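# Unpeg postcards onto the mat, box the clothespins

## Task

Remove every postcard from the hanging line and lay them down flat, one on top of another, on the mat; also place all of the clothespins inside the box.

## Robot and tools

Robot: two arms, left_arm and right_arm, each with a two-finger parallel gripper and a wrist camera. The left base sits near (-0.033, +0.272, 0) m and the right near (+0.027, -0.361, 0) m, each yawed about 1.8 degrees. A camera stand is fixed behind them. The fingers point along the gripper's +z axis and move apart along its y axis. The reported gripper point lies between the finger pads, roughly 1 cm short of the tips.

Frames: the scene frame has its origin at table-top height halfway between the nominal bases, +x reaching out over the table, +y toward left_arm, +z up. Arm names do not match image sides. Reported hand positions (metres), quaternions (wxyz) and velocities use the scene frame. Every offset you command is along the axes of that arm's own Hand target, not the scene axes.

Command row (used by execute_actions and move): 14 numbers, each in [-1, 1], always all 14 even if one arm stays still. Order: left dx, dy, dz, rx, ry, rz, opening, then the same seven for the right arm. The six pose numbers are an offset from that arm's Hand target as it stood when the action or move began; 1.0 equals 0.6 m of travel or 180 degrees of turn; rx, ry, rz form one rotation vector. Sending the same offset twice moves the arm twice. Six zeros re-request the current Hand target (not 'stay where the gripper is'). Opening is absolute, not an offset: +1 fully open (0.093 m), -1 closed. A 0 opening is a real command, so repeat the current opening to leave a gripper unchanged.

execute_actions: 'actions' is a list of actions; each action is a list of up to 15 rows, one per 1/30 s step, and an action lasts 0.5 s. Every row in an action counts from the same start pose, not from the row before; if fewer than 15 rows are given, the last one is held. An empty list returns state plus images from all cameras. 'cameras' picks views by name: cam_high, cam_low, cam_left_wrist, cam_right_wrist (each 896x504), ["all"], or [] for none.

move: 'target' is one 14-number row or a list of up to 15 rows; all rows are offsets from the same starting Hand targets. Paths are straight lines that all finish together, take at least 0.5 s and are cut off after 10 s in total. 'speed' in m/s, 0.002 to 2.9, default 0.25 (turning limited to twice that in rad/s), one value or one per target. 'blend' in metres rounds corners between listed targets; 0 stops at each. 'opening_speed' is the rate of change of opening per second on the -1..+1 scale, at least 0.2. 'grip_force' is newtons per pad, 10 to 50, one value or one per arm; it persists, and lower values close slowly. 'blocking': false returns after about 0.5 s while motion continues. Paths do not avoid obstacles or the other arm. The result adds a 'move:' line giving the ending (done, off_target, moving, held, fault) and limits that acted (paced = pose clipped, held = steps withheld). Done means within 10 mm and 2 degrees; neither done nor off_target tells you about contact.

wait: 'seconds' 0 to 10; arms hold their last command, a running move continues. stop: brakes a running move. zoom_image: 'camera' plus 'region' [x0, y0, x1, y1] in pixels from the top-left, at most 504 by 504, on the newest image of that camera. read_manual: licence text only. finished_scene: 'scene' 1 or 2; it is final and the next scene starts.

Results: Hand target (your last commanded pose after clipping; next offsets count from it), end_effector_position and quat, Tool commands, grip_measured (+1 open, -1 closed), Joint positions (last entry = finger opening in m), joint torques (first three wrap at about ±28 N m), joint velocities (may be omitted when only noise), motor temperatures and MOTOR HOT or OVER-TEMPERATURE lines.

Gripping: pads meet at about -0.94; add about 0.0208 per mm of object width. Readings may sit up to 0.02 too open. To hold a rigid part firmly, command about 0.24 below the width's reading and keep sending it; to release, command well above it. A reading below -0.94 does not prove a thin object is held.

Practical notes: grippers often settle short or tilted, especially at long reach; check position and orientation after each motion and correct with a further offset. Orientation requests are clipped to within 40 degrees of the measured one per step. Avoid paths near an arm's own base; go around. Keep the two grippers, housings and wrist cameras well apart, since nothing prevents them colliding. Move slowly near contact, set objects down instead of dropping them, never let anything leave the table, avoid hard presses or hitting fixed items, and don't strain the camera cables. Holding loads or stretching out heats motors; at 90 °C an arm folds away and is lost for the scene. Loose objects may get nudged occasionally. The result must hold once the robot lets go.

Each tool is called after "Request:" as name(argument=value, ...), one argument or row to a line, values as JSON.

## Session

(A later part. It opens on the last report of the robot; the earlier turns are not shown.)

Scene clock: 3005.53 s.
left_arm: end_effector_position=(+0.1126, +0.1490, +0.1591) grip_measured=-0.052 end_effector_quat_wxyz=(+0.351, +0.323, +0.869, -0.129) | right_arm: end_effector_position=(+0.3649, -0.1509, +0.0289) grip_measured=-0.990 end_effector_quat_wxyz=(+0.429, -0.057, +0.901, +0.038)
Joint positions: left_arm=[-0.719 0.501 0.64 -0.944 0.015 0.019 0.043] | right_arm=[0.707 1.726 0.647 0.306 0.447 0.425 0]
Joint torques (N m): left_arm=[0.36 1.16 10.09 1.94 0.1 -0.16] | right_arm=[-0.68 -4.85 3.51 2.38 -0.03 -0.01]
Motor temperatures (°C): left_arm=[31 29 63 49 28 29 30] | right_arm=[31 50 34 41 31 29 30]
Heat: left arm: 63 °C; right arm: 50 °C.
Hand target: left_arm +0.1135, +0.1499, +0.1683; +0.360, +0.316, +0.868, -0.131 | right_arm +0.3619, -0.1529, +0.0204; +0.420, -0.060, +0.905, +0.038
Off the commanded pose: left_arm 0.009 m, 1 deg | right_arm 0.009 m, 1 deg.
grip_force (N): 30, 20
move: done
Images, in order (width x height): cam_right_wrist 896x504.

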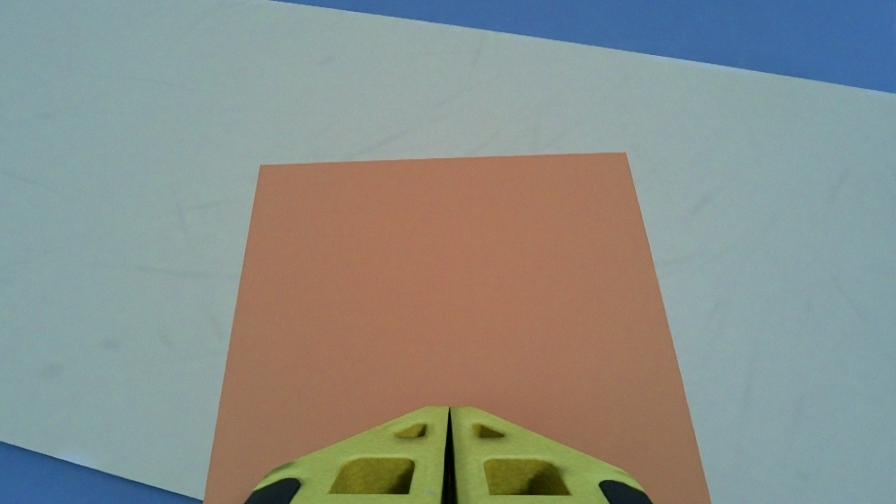

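Request:
move(
  target=[0,0,0,0,0,0,-0.05,0.0515,0.0018,-0.0532,0,0,0,-1],
  speed=0.04,
  cameras=["cam_right_wrist","cam_high","cam_low"],
)

Scene clock: 3024.27 s.
left_arm: end_effector_position=(+0.1126, +0.1490, +0.1591) grip_measured=-0.052 end_effector_quat_wxyz=(+0.351, +0.323, +0.869, -0.129) | right_arm: end_effector_position=(+0.3257, -0.1523, +0.0230) grip_measured=-0.990 end_effector_quat_wxyz=(+0.432, -0.059, +0.899, +0.046)
Joint positions: left_arm=[-0.719 0.501 0.64 -0.944 0.015 0.019 0.043] | right_arm=[0.802 1.649 0.518 0.34 0.503 0.495 0]
Joint torques (N m): left_arm=[0.31 0.79 9.92 1.92 0.09 -0.19] | right_arm=[0.29 -6.02 3.1 1.82 0.2 0.16]
Motor temperatures (°C): left_arm=[31 29 63 49 28 29 30] | right_arm=[31 48 34 42 31 29 30]
Heat: left arm: 63 °C; right arm: 48 °C.
Hand target: left_arm +0.1135, +0.1499, +0.1683; +0.360, +0.316, +0.868, -0.131 | right_arm +0.3179, -0.1580, +0.0174; +0.420, -0.060, +0.905, +0.038
Off the commanded pose: left_arm 0.009 m, 1 deg | right_arm 0.011 m, 2 deg.
grip_force (N): 30, 20
move: off_target (right_arm)
Images, in order (width x height): cam_high 896x504, cam_low 896x504, cam_right_wrist 896x504.

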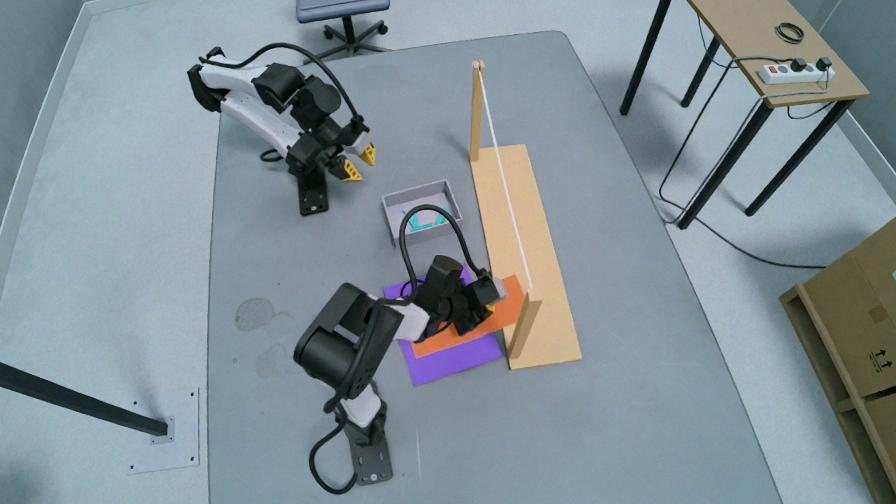

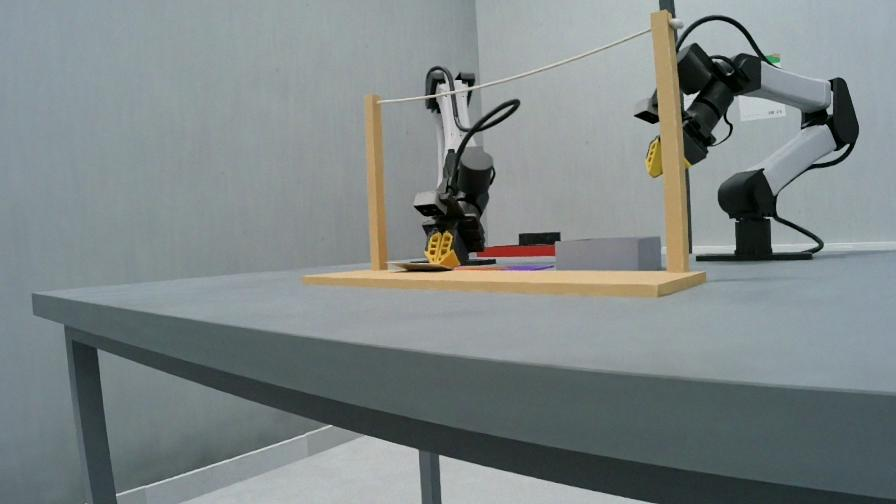

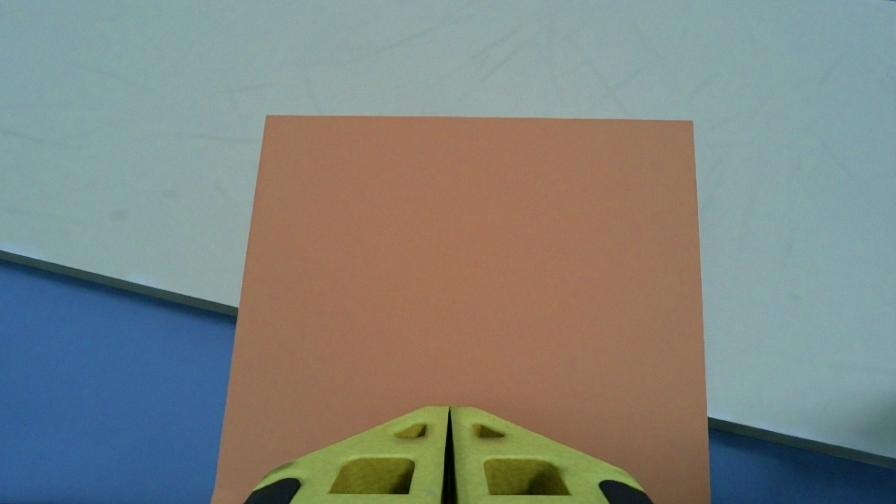

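Request:
zoom_image(
  camera="cam_high",
  region=[370, 230, 590, 400],
)

Scaled by 2.291.

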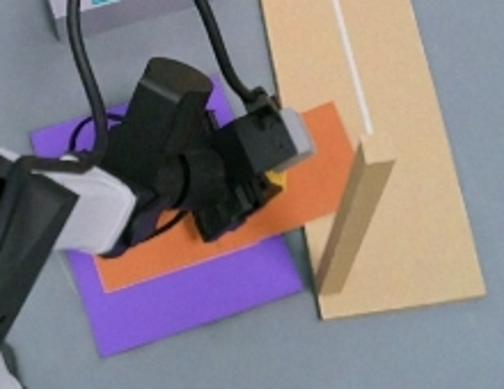

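Request:
move(
  target=[0,0,0,0,0,0,-0.05,0.0643,0.0052,-0.0658,0,0,0,-1],
  speed=0.04,
  cameras=["cam_right_wrist","cam_high","cam_low"],
)

Request:
zoom_image(
  camera="cam_high",
  region=[370, 230, 590, 400],
)

Scene clock: 3055.13 s.
left_arm: end_effector_position=(+0.1126, +0.1490, +0.1591) grip_measured=-0.052 end_effector_quat_wxyz=(+0.351, +0.323, +0.869, -0.129) | right_arm: end_effector_position=(+0.2694, -0.1555, +0.0186) grip_measured=-0.990 end_effector_quat_wxyz=(+0.429, -0.058, +0.900, +0.048)
Joint positions: left_arm=[-0.719 0.501 0.64 -0.944 0.015 0.019 0.043] | right_arm=[0.984 1.529 0.398 0.252 0.621 0.659 0]
Joint torques (N m): left_arm=[0.54 0.81 9.73 1.9 0.07 -0.14] | right_arm=[0.32 -4.81 3.03 1.64 0.29 0.18]
Motor temperatures (°C): left_arm=[31 29 63 49 28 29 30] | right_arm=[31 48 33 41 31 29 30]
Heat: left arm: 63 °C; right arm: 48 °C.
Hand target: left_arm +0.1135, +0.1499, +0.1683; +0.360, +0.316, +0.868, -0.131 | right_arm +0.2630, -0.1626, +0.0133; +0.420, -0.060, +0.905, +0.038
Off the commanded pose: left_arm 0.009 m, 1 deg | right_arm 0.011 m, 2 deg.
grip_force (N): 30, 20
move: off_target (right_arm)
Images, in order (width x height): cam_high 896x504, cam_low 896x504, cam_right_wrist 896x504.

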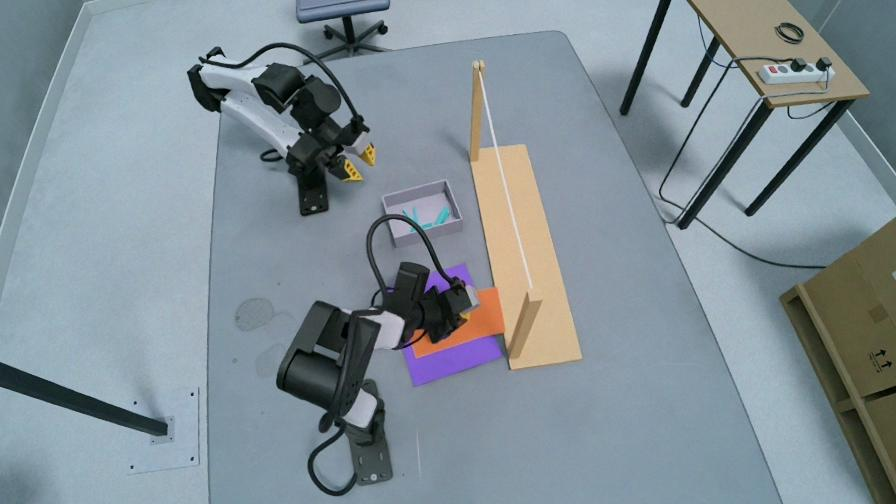

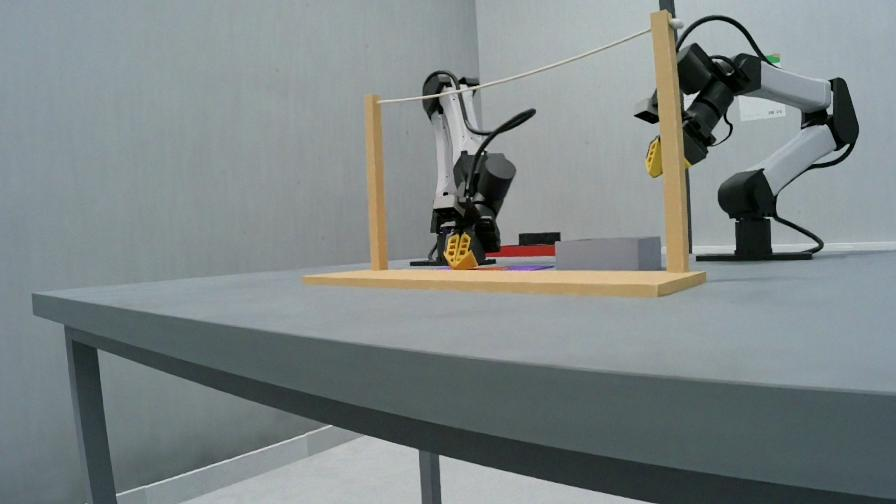

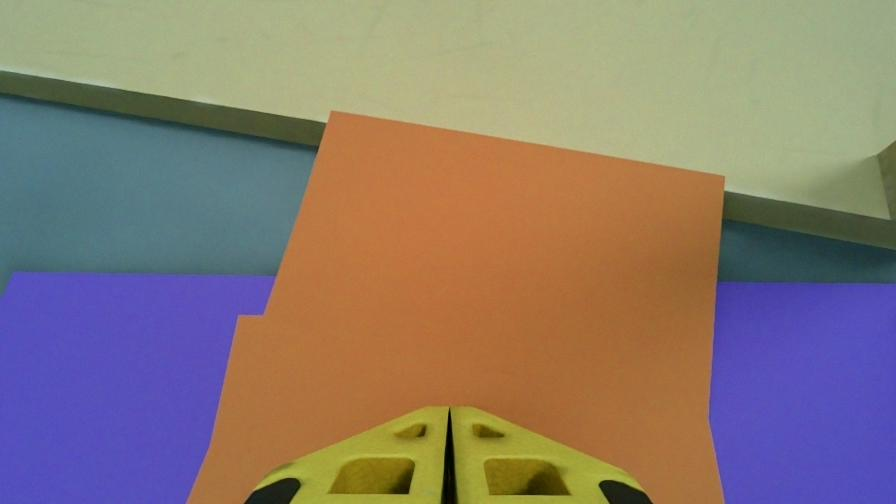

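Scaled by 2.291.

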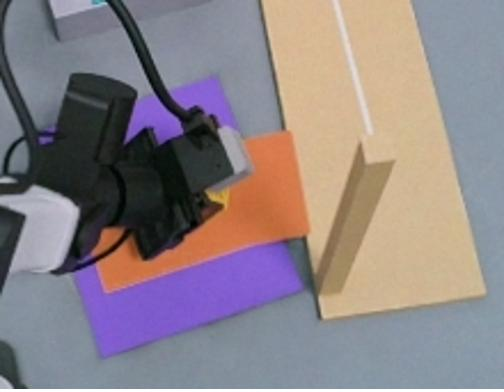

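Request:
move(
  target=[0,0,0,0,0,0,-0.05,0.023,0.0013,-0.0245,0,0,0,-1],
  speed=0.04,
  cameras=["cam_right_wrist"],
)

Request:
execute_actions(
  actions=[],
  cameras=["cam_high"],
)

Request:
zoom_image(
  camera="cam_high",
  region=[370, 230, 590, 400],
)

Scene clock: 3074.67 s.
left_arm: end_effector_position=(+0.1126, +0.1490, +0.1591) grip_measured=-0.052 end_effector_quat_wxyz=(+0.351, +0.323, +0.869, -0.129) | right_arm: end_effector_position=(+0.2493, -0.1567, +0.0185) grip_measured=-0.990 end_effector_quat_wxyz=(+0.431, -0.056, +0.899, +0.050)
Joint positions: left_arm=[-0.719 0.501 0.64 -0.944 0.015 0.019 0.043] | right_arm=[1.065 1.485 0.368 0.194 0.672 0.741 0]
Joint torques (N m): left_arm=[0.36 0.76 10.1 1.86 0.02 -0.16] | right_arm=[0.32 -4.3 3.02 1.49 0.29 0.17]
Motor temperatures (°C): left_arm=[31 29 63 49 28 29 30] | right_arm=[31 48 33 40 31 29 30]
Heat: left arm: 63 °C; right arm: 48 °C.
Hand target: left_arm +0.1135, +0.1499, +0.1683; +0.360, +0.316, +0.868, -0.131 | right_arm +0.2429, -0.1647, +0.0122; +0.420, -0.060, +0.905, +0.038
Off the commanded pose: left_arm 0.009 m, 1 deg | right_arm 0.012 m, 2 deg.
grip_force (N): 30, 20
move: off_target (right_arm)
Images, in order (width x height): cam_right_wrist 896x504.

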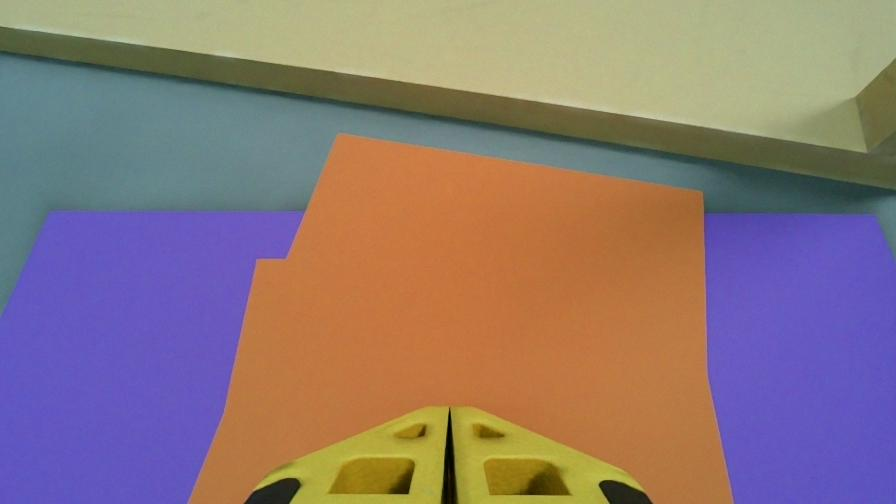

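Scene clock: 3074.67 s.
left_arm: end_effector_position=(+0.1126, +0.1490, +0.1591) grip_measured=-0.052 end_effector_quat_wxyz=(+0.351, +0.323, +0.869, -0.129) | right_arm: end_effector_position=(+0.2493, -0.1567, +0.0185) grip_measured=-0.990 end_effector_quat_wxyz=(+0.431, -0.056, +0.899, +0.050)
Joint positions: left_arm=[-0.719 0.501 0.64 -0.944 0.015 0.019 0.043] | right_arm=[1.065 1.485 0.368 0.194 0.672 0.741 0]
Joint velocities: within noise
Joint torques (N m): left_arm=[0.36 0.76 10.1 1.86 0.02 -0.16] | right_arm=[0.32 -4.3 3.02 1.49 0.29 0.17]
Motor temperatures (°C): left_arm=[31 29 63 49 28 29 30] | right_arm=[31 48 33 40 31 29 30]
Heat: left arm: 63 °C; right arm: 48 °C.
Hand target: left_arm +0.1135, +0.1499, +0.1683; +0.360, +0.316, +0.868, -0.131 | right_arm +0.2429, -0.1647, +0.0122; +0.420, -0.060, +0.905, +0.038
Tool commands: left_gripper/opening=-0.05 right_gripper/opening=-1.0
Off the commanded pose: left_arm 0.009 m, 1 deg | right_arm 0.012 m, 2 deg.
grip_force (N): 30, 20
Images, in order (width x height): cam_high 896x504.

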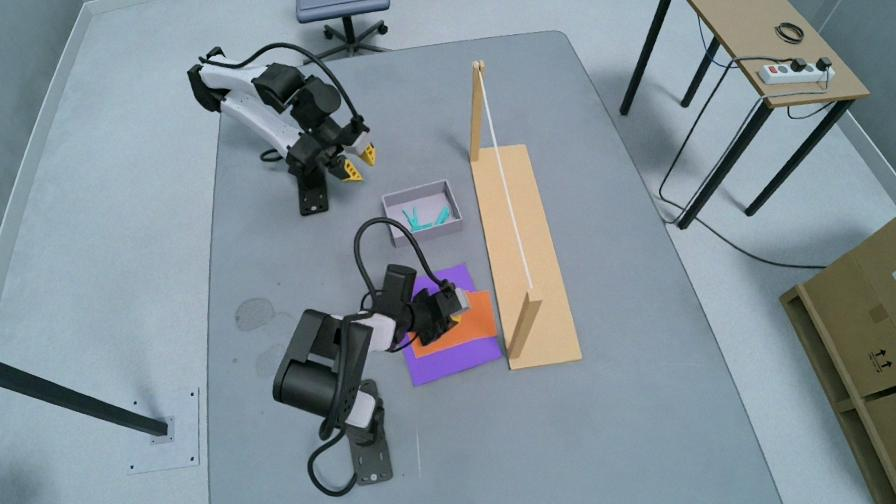

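Scaled by 2.291.

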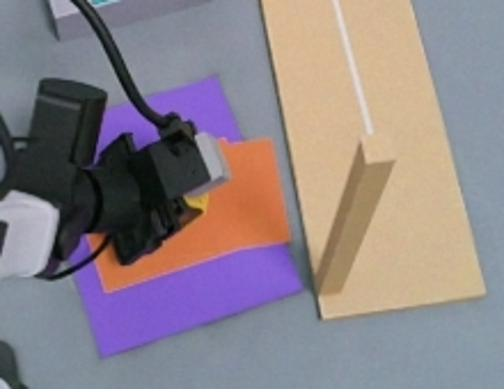

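Request:
move(
  target=[
    [0,0,0,0,0,0,-0.05,-0.059,0.018,-0.0202,0,0,0,-1],
    [0,0,0,0,0,0,-0.05,-0.062,0.0353,-0.036,0,0,0,-1],
    [0,0,0,0,0,0,-0.05,0,0.0283,0.0055,0,0,0,-1],
  ],
  speed=[0.03,0.08,0.05],
  blend=[0.003,0.005,0],
  cameras=["cam_right_wrist"],
)

Scene clock: 3117.93 s.
left_arm: end_effector_position=(+0.1126, +0.1490, +0.1591) grip_measured=-0.052 end_effector_quat_wxyz=(+0.351, +0.323, +0.869, -0.129) | right_arm: end_effector_position=(+0.2478, -0.1453, +0.0188) grip_measured=-0.990 end_effector_quat_wxyz=(+0.429, -0.057, +0.900, +0.039)
Joint positions: left_arm=[-0.719 0.501 0.64 -0.944 0.015 0.019 0.043] | right_arm=[1.102 1.534 0.43 0.135 0.704 0.782 0]
Joint torques (N m): left_arm=[0.35 1.17 9.91 1.92 0.08 -0.16] | right_arm=[0.32 -2.92 3.1 1.9 0.17 0.17]
Motor temperatures (°C): left_arm=[31 29 63 49 28 29 30] | right_arm=[31 46 33 39 31 29 30]
Heat: left arm: 63 °C; right arm: 46 °C.
Hand target: left_arm +0.1135, +0.1499, +0.1682; +0.360, +0.316, +0.868, -0.131 | right_arm +0.2430, -0.1474, +0.0105; +0.420, -0.060, +0.905, +0.038
Off the commanded pose: left_arm 0.009 m, 1 deg | right_arm 0.010 m, 1 deg.
grip_force (N): 30, 20
move: done
Images, in order (width x height): cam_right_wrist 896x504.

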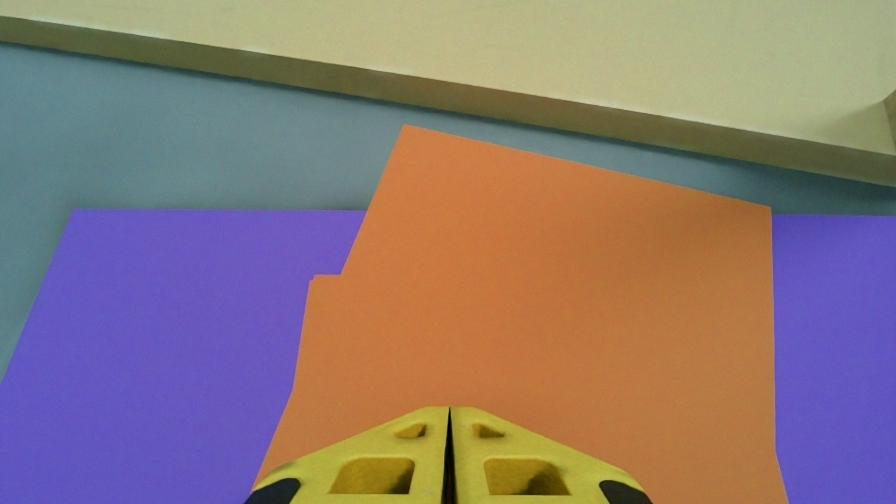

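Request:
move(
  target=[0,0,0,0,0,0,-0.05,0.0325,0.007,-0.0385,0,0,0,-1],
  speed=0.04,
  cameras=["cam_right_wrist"],
)

Scene clock: 3131.10 s.
left_arm: end_effector_position=(+0.1126, +0.1490, +0.1591) grip_measured=-0.052 end_effector_quat_wxyz=(+0.351, +0.323, +0.869, -0.129) | right_arm: end_effector_position=(+0.2194, -0.1384, +0.0183) grip_measured=-0.990 end_effector_quat_wxyz=(+0.435, -0.052, +0.898, +0.052)
Joint positions: left_arm=[-0.719 0.501 0.64 -0.944 0.015 0.019 0.043] | right_arm=[1.237 1.52 0.421 0.058 0.775 0.936 0]
Joint torques (N m): left_arm=[0.53 0.99 9.94 1.82 0.12 -0.15] | right_arm=[0.4 -4.3 2.95 1.12 0.21 0.19]
Motor temperatures (°C): left_arm=[31 29 63 49 28 29 30] | right_arm=[31 46 33 40 31 29 30]
Heat: left arm: 63 °C; right arm: 46 °C.
Hand target: left_arm +0.1135, +0.1499, +0.1682; +0.360, +0.316, +0.868, -0.131 | right_arm +0.2125, -0.1476, +0.0104; +0.420, -0.060, +0.905, +0.038
Off the commanded pose: left_arm 0.009 m, 1 deg | right_arm 0.014 m, 3 deg.
grip_force (N): 30, 20
move: off_target (right_arm)
Images, in order (width x height): cam_right_wrist 896x504.

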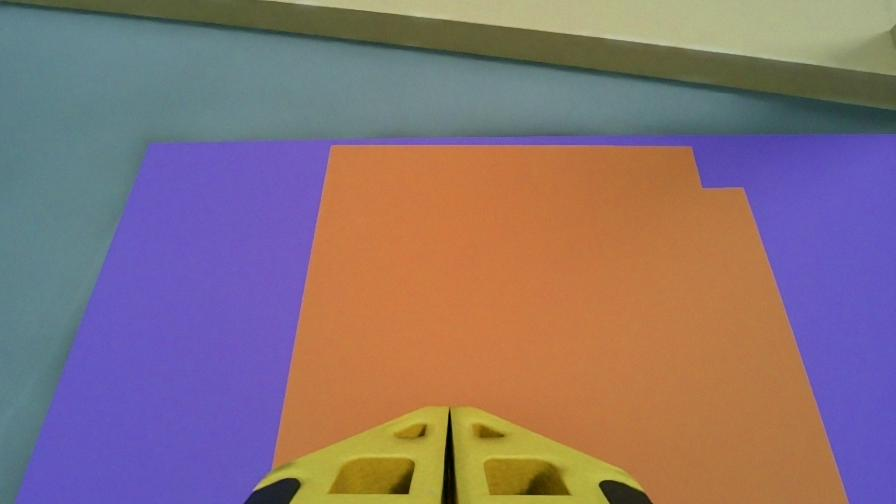

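Request:
move(
  target=[
    [0,0,0,0,0,0,-0.05,-0.0613,0.0192,-0.0175,0,0,0,-1],
    [0,0,0,0,0,0,-0.05,-0.0692,-0.008,-0.0337,0,0,0,-1],
    [0,0,0,0,0,0,-0.05,-0.0047,-0.0168,0.0052,0,0,0,-1],
  ],
  speed=[0.03,0.08,0.05],
  blend=[0.003,0.005,0],
  cameras=["cam_right_wrist"],
)

Scene clock: 3170.93 s.
left_arm: end_effector_position=(+0.1126, +0.1490, +0.1591) grip_measured=-0.052 end_effector_quat_wxyz=(+0.351, +0.323, +0.869, -0.129) | right_arm: end_effector_position=(+0.2230, -0.1559, +0.0186) grip_measured=-0.990 end_effector_quat_wxyz=(+0.431, -0.057, +0.900, +0.035)
Joint positions: left_arm=[-0.719 0.501 0.64 -0.944 0.015 0.019 0.043] | right_arm=[1.198 1.466 0.385 0.035 0.762 0.891 0]
Joint torques (N m): left_arm=[0.49 1.14 10.14 1.89 0.09 -0.17] | right_arm=[0.36 -2.43 3.04 1.77 0.12 0.19]
Motor temperatures (°C): left_arm=[31 29 63 49 28 29 30] | right_arm=[31 45 33 38 31 29 30]
Heat: left arm: 63 °C; right arm: 45 °C.
Hand target: left_arm +0.1135, +0.1499, +0.1682; +0.360, +0.316, +0.868, -0.131 | right_arm +0.2181, -0.1568, +0.0104; +0.420, -0.060, +0.905, +0.038
Off the commanded pose: left_arm 0.009 m, 1 deg | right_arm 0.010 m, 1 deg.
grip_force (N): 30, 20
move: done
Images, in order (width x height): cam_right_wrist 896x504.

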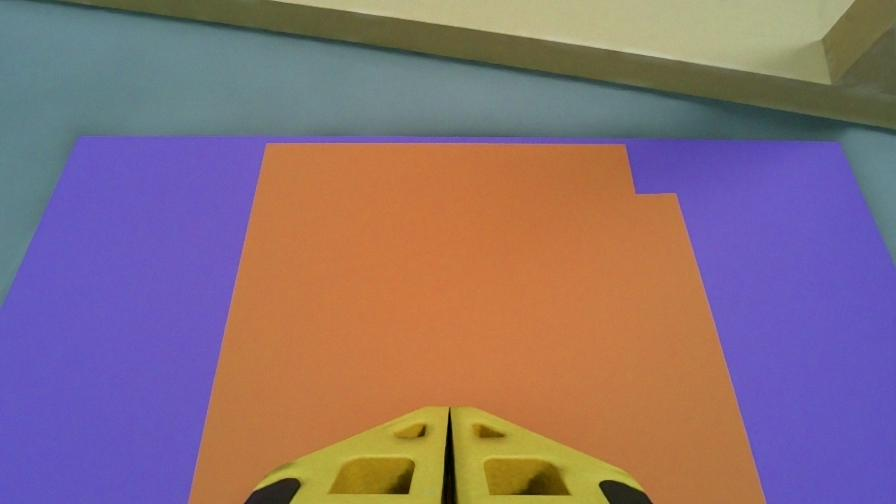

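Request:
move(
  target=[0,0,0,0,0,0,-0.05,0.0187,-0.0303,-0.0228,0,0,0,-1],
  speed=0.03,
  cameras=["cam_right_wrist"],
)

Scene clock: 3180.33 s.
left_arm: end_effector_position=(+0.1126, +0.1490, +0.1591) grip_measured=-0.052 end_effector_quat_wxyz=(+0.351, +0.323, +0.869, -0.129) | right_arm: end_effector_position=(+0.2093, -0.1669, +0.0184) grip_measured=-0.990 end_effector_quat_wxyz=(+0.432, -0.053, +0.899, +0.054)
Joint positions: left_arm=[-0.719 0.501 0.64 -0.944 0.015 0.019 0.043] | right_arm=[1.24 1.381 0.313 0.026 0.769 0.939 0]
Joint torques (N m): left_arm=[0.5 1.16 10.15 1.9 0.03 -0.17] | right_arm=[0.31 -3.25 2.8 1.17 0.28 0.18]
Motor temperatures (°C): left_arm=[31 29 63 49 28 29 30] | right_arm=[31 45 33 38 31 29 30]
Heat: left arm: 63 °C; right arm: 45 °C.
Hand target: left_arm +0.1135, +0.1499, +0.1682; +0.360, +0.316, +0.868, -0.131 | right_arm +0.2032, -0.1775, +0.0103; +0.420, -0.060, +0.905, +0.038
Off the commanded pose: left_arm 0.009 m, 1 deg | right_arm 0.015 m, 2 deg.
grip_force (N): 30, 20
move: off_target (right_arm)
Images, in order (width x height): cam_right_wrist 896x504.

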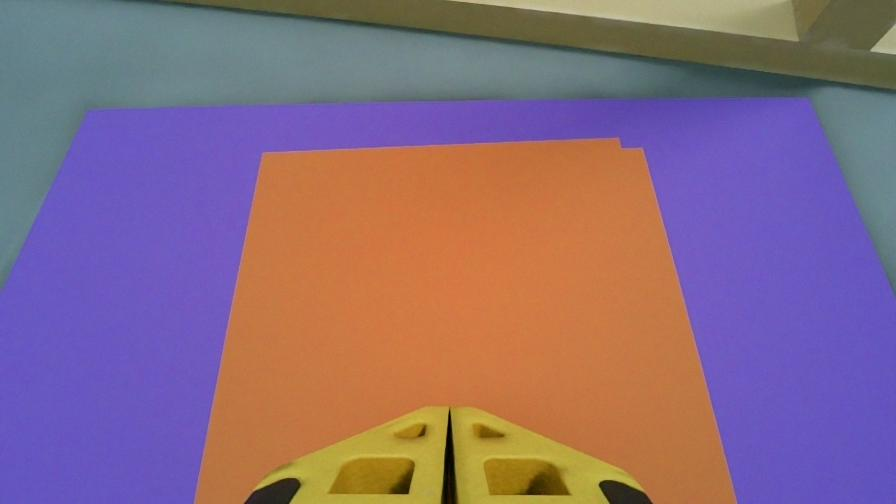

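Request:
move(
  target=[
    [0,0,0,0,0,0,-0.05,0.0008,-0.0099,-0.0012,0,0,0,-1],
    [0,0,0,0,0,0,-0.05,-0.0583,0.0097,-0.0212,0,0,0,-1],
    [0,0,0,0,0,0,-0.05,-0.2048,0.0133,-0.1448,0,0,0,-1],
  ],
  speed=[0.03,0.02,0.08],
  blend=[0.001,0.003,0],
  cameras=["cam_right_wrist","cam_high"],
)

Request:
zoom_image(
  camera="cam_high",
  region=[370, 170, 590, 400],
)

Scene clock: 3198.50 s.
left_arm: end_effector_position=(+0.1126, +0.1490, +0.1591) grip_measured=-0.052 end_effector_quat_wxyz=(+0.351, +0.323, +0.869, -0.129) | right_arm: end_effector_position=(+0.2134, -0.1748, +0.1498) grip_measured=-0.990 end_effector_quat_wxyz=(+0.417, -0.070, +0.906, +0.022)
Joint positions: left_arm=[-0.719 0.501 0.64 -0.944 0.015 0.019 0.043] | right_arm=[1.201 1.074 0.752 -0.767 0.745 0.888 0]
Joint torques (N m): left_arm=[0.28 0.84 10.1 1.87 0.07 -0.09] | right_arm=[-0.69 -2.74 7.99 1.54 0.28 0.09]
Motor temperatures (°C): left_arm=[31 29 63 49 28 29 30] | right_arm=[31 45 33 37 31 29 30]
Heat: left arm: 63 °C; right arm: 45 °C.
Hand target: left_arm +0.1135, +0.1499, +0.1682; +0.360, +0.316, +0.868, -0.131 | right_arm +0.2150, -0.1705, +0.1604; +0.420, -0.060, +0.905, +0.038
Off the commanded pose: left_arm 0.009 m, 1 deg | right_arm 0.012 m, 2 deg.
grip_force (N): 30, 20
move: off_target (right_arm)
Images, in order (width x height): cam_high 896x504, cam_right_wrist 896x504.

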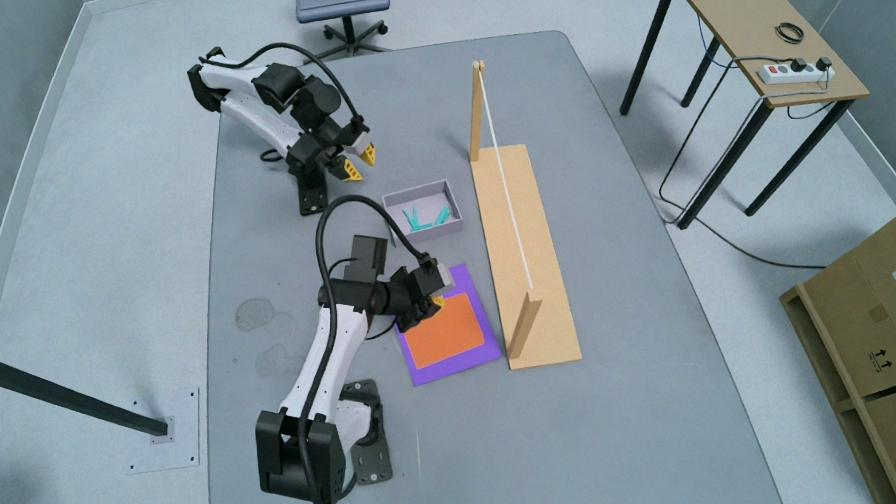

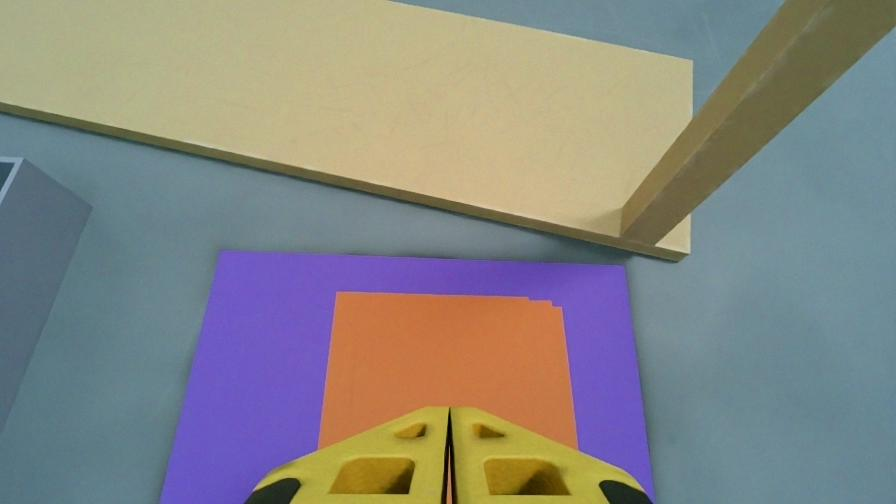

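Scaled by 2.191.

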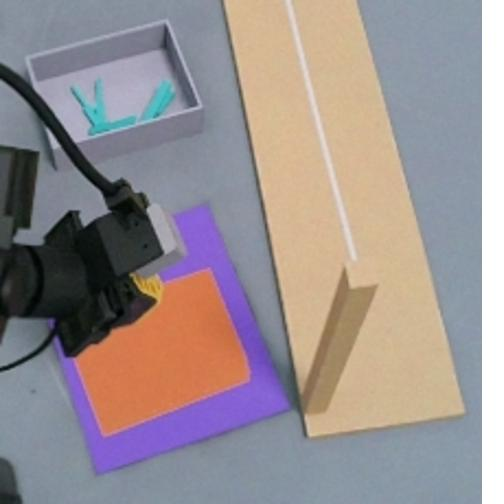

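Request:
finished_scene(
  scene=2,
)

The scene is finished: the task was done.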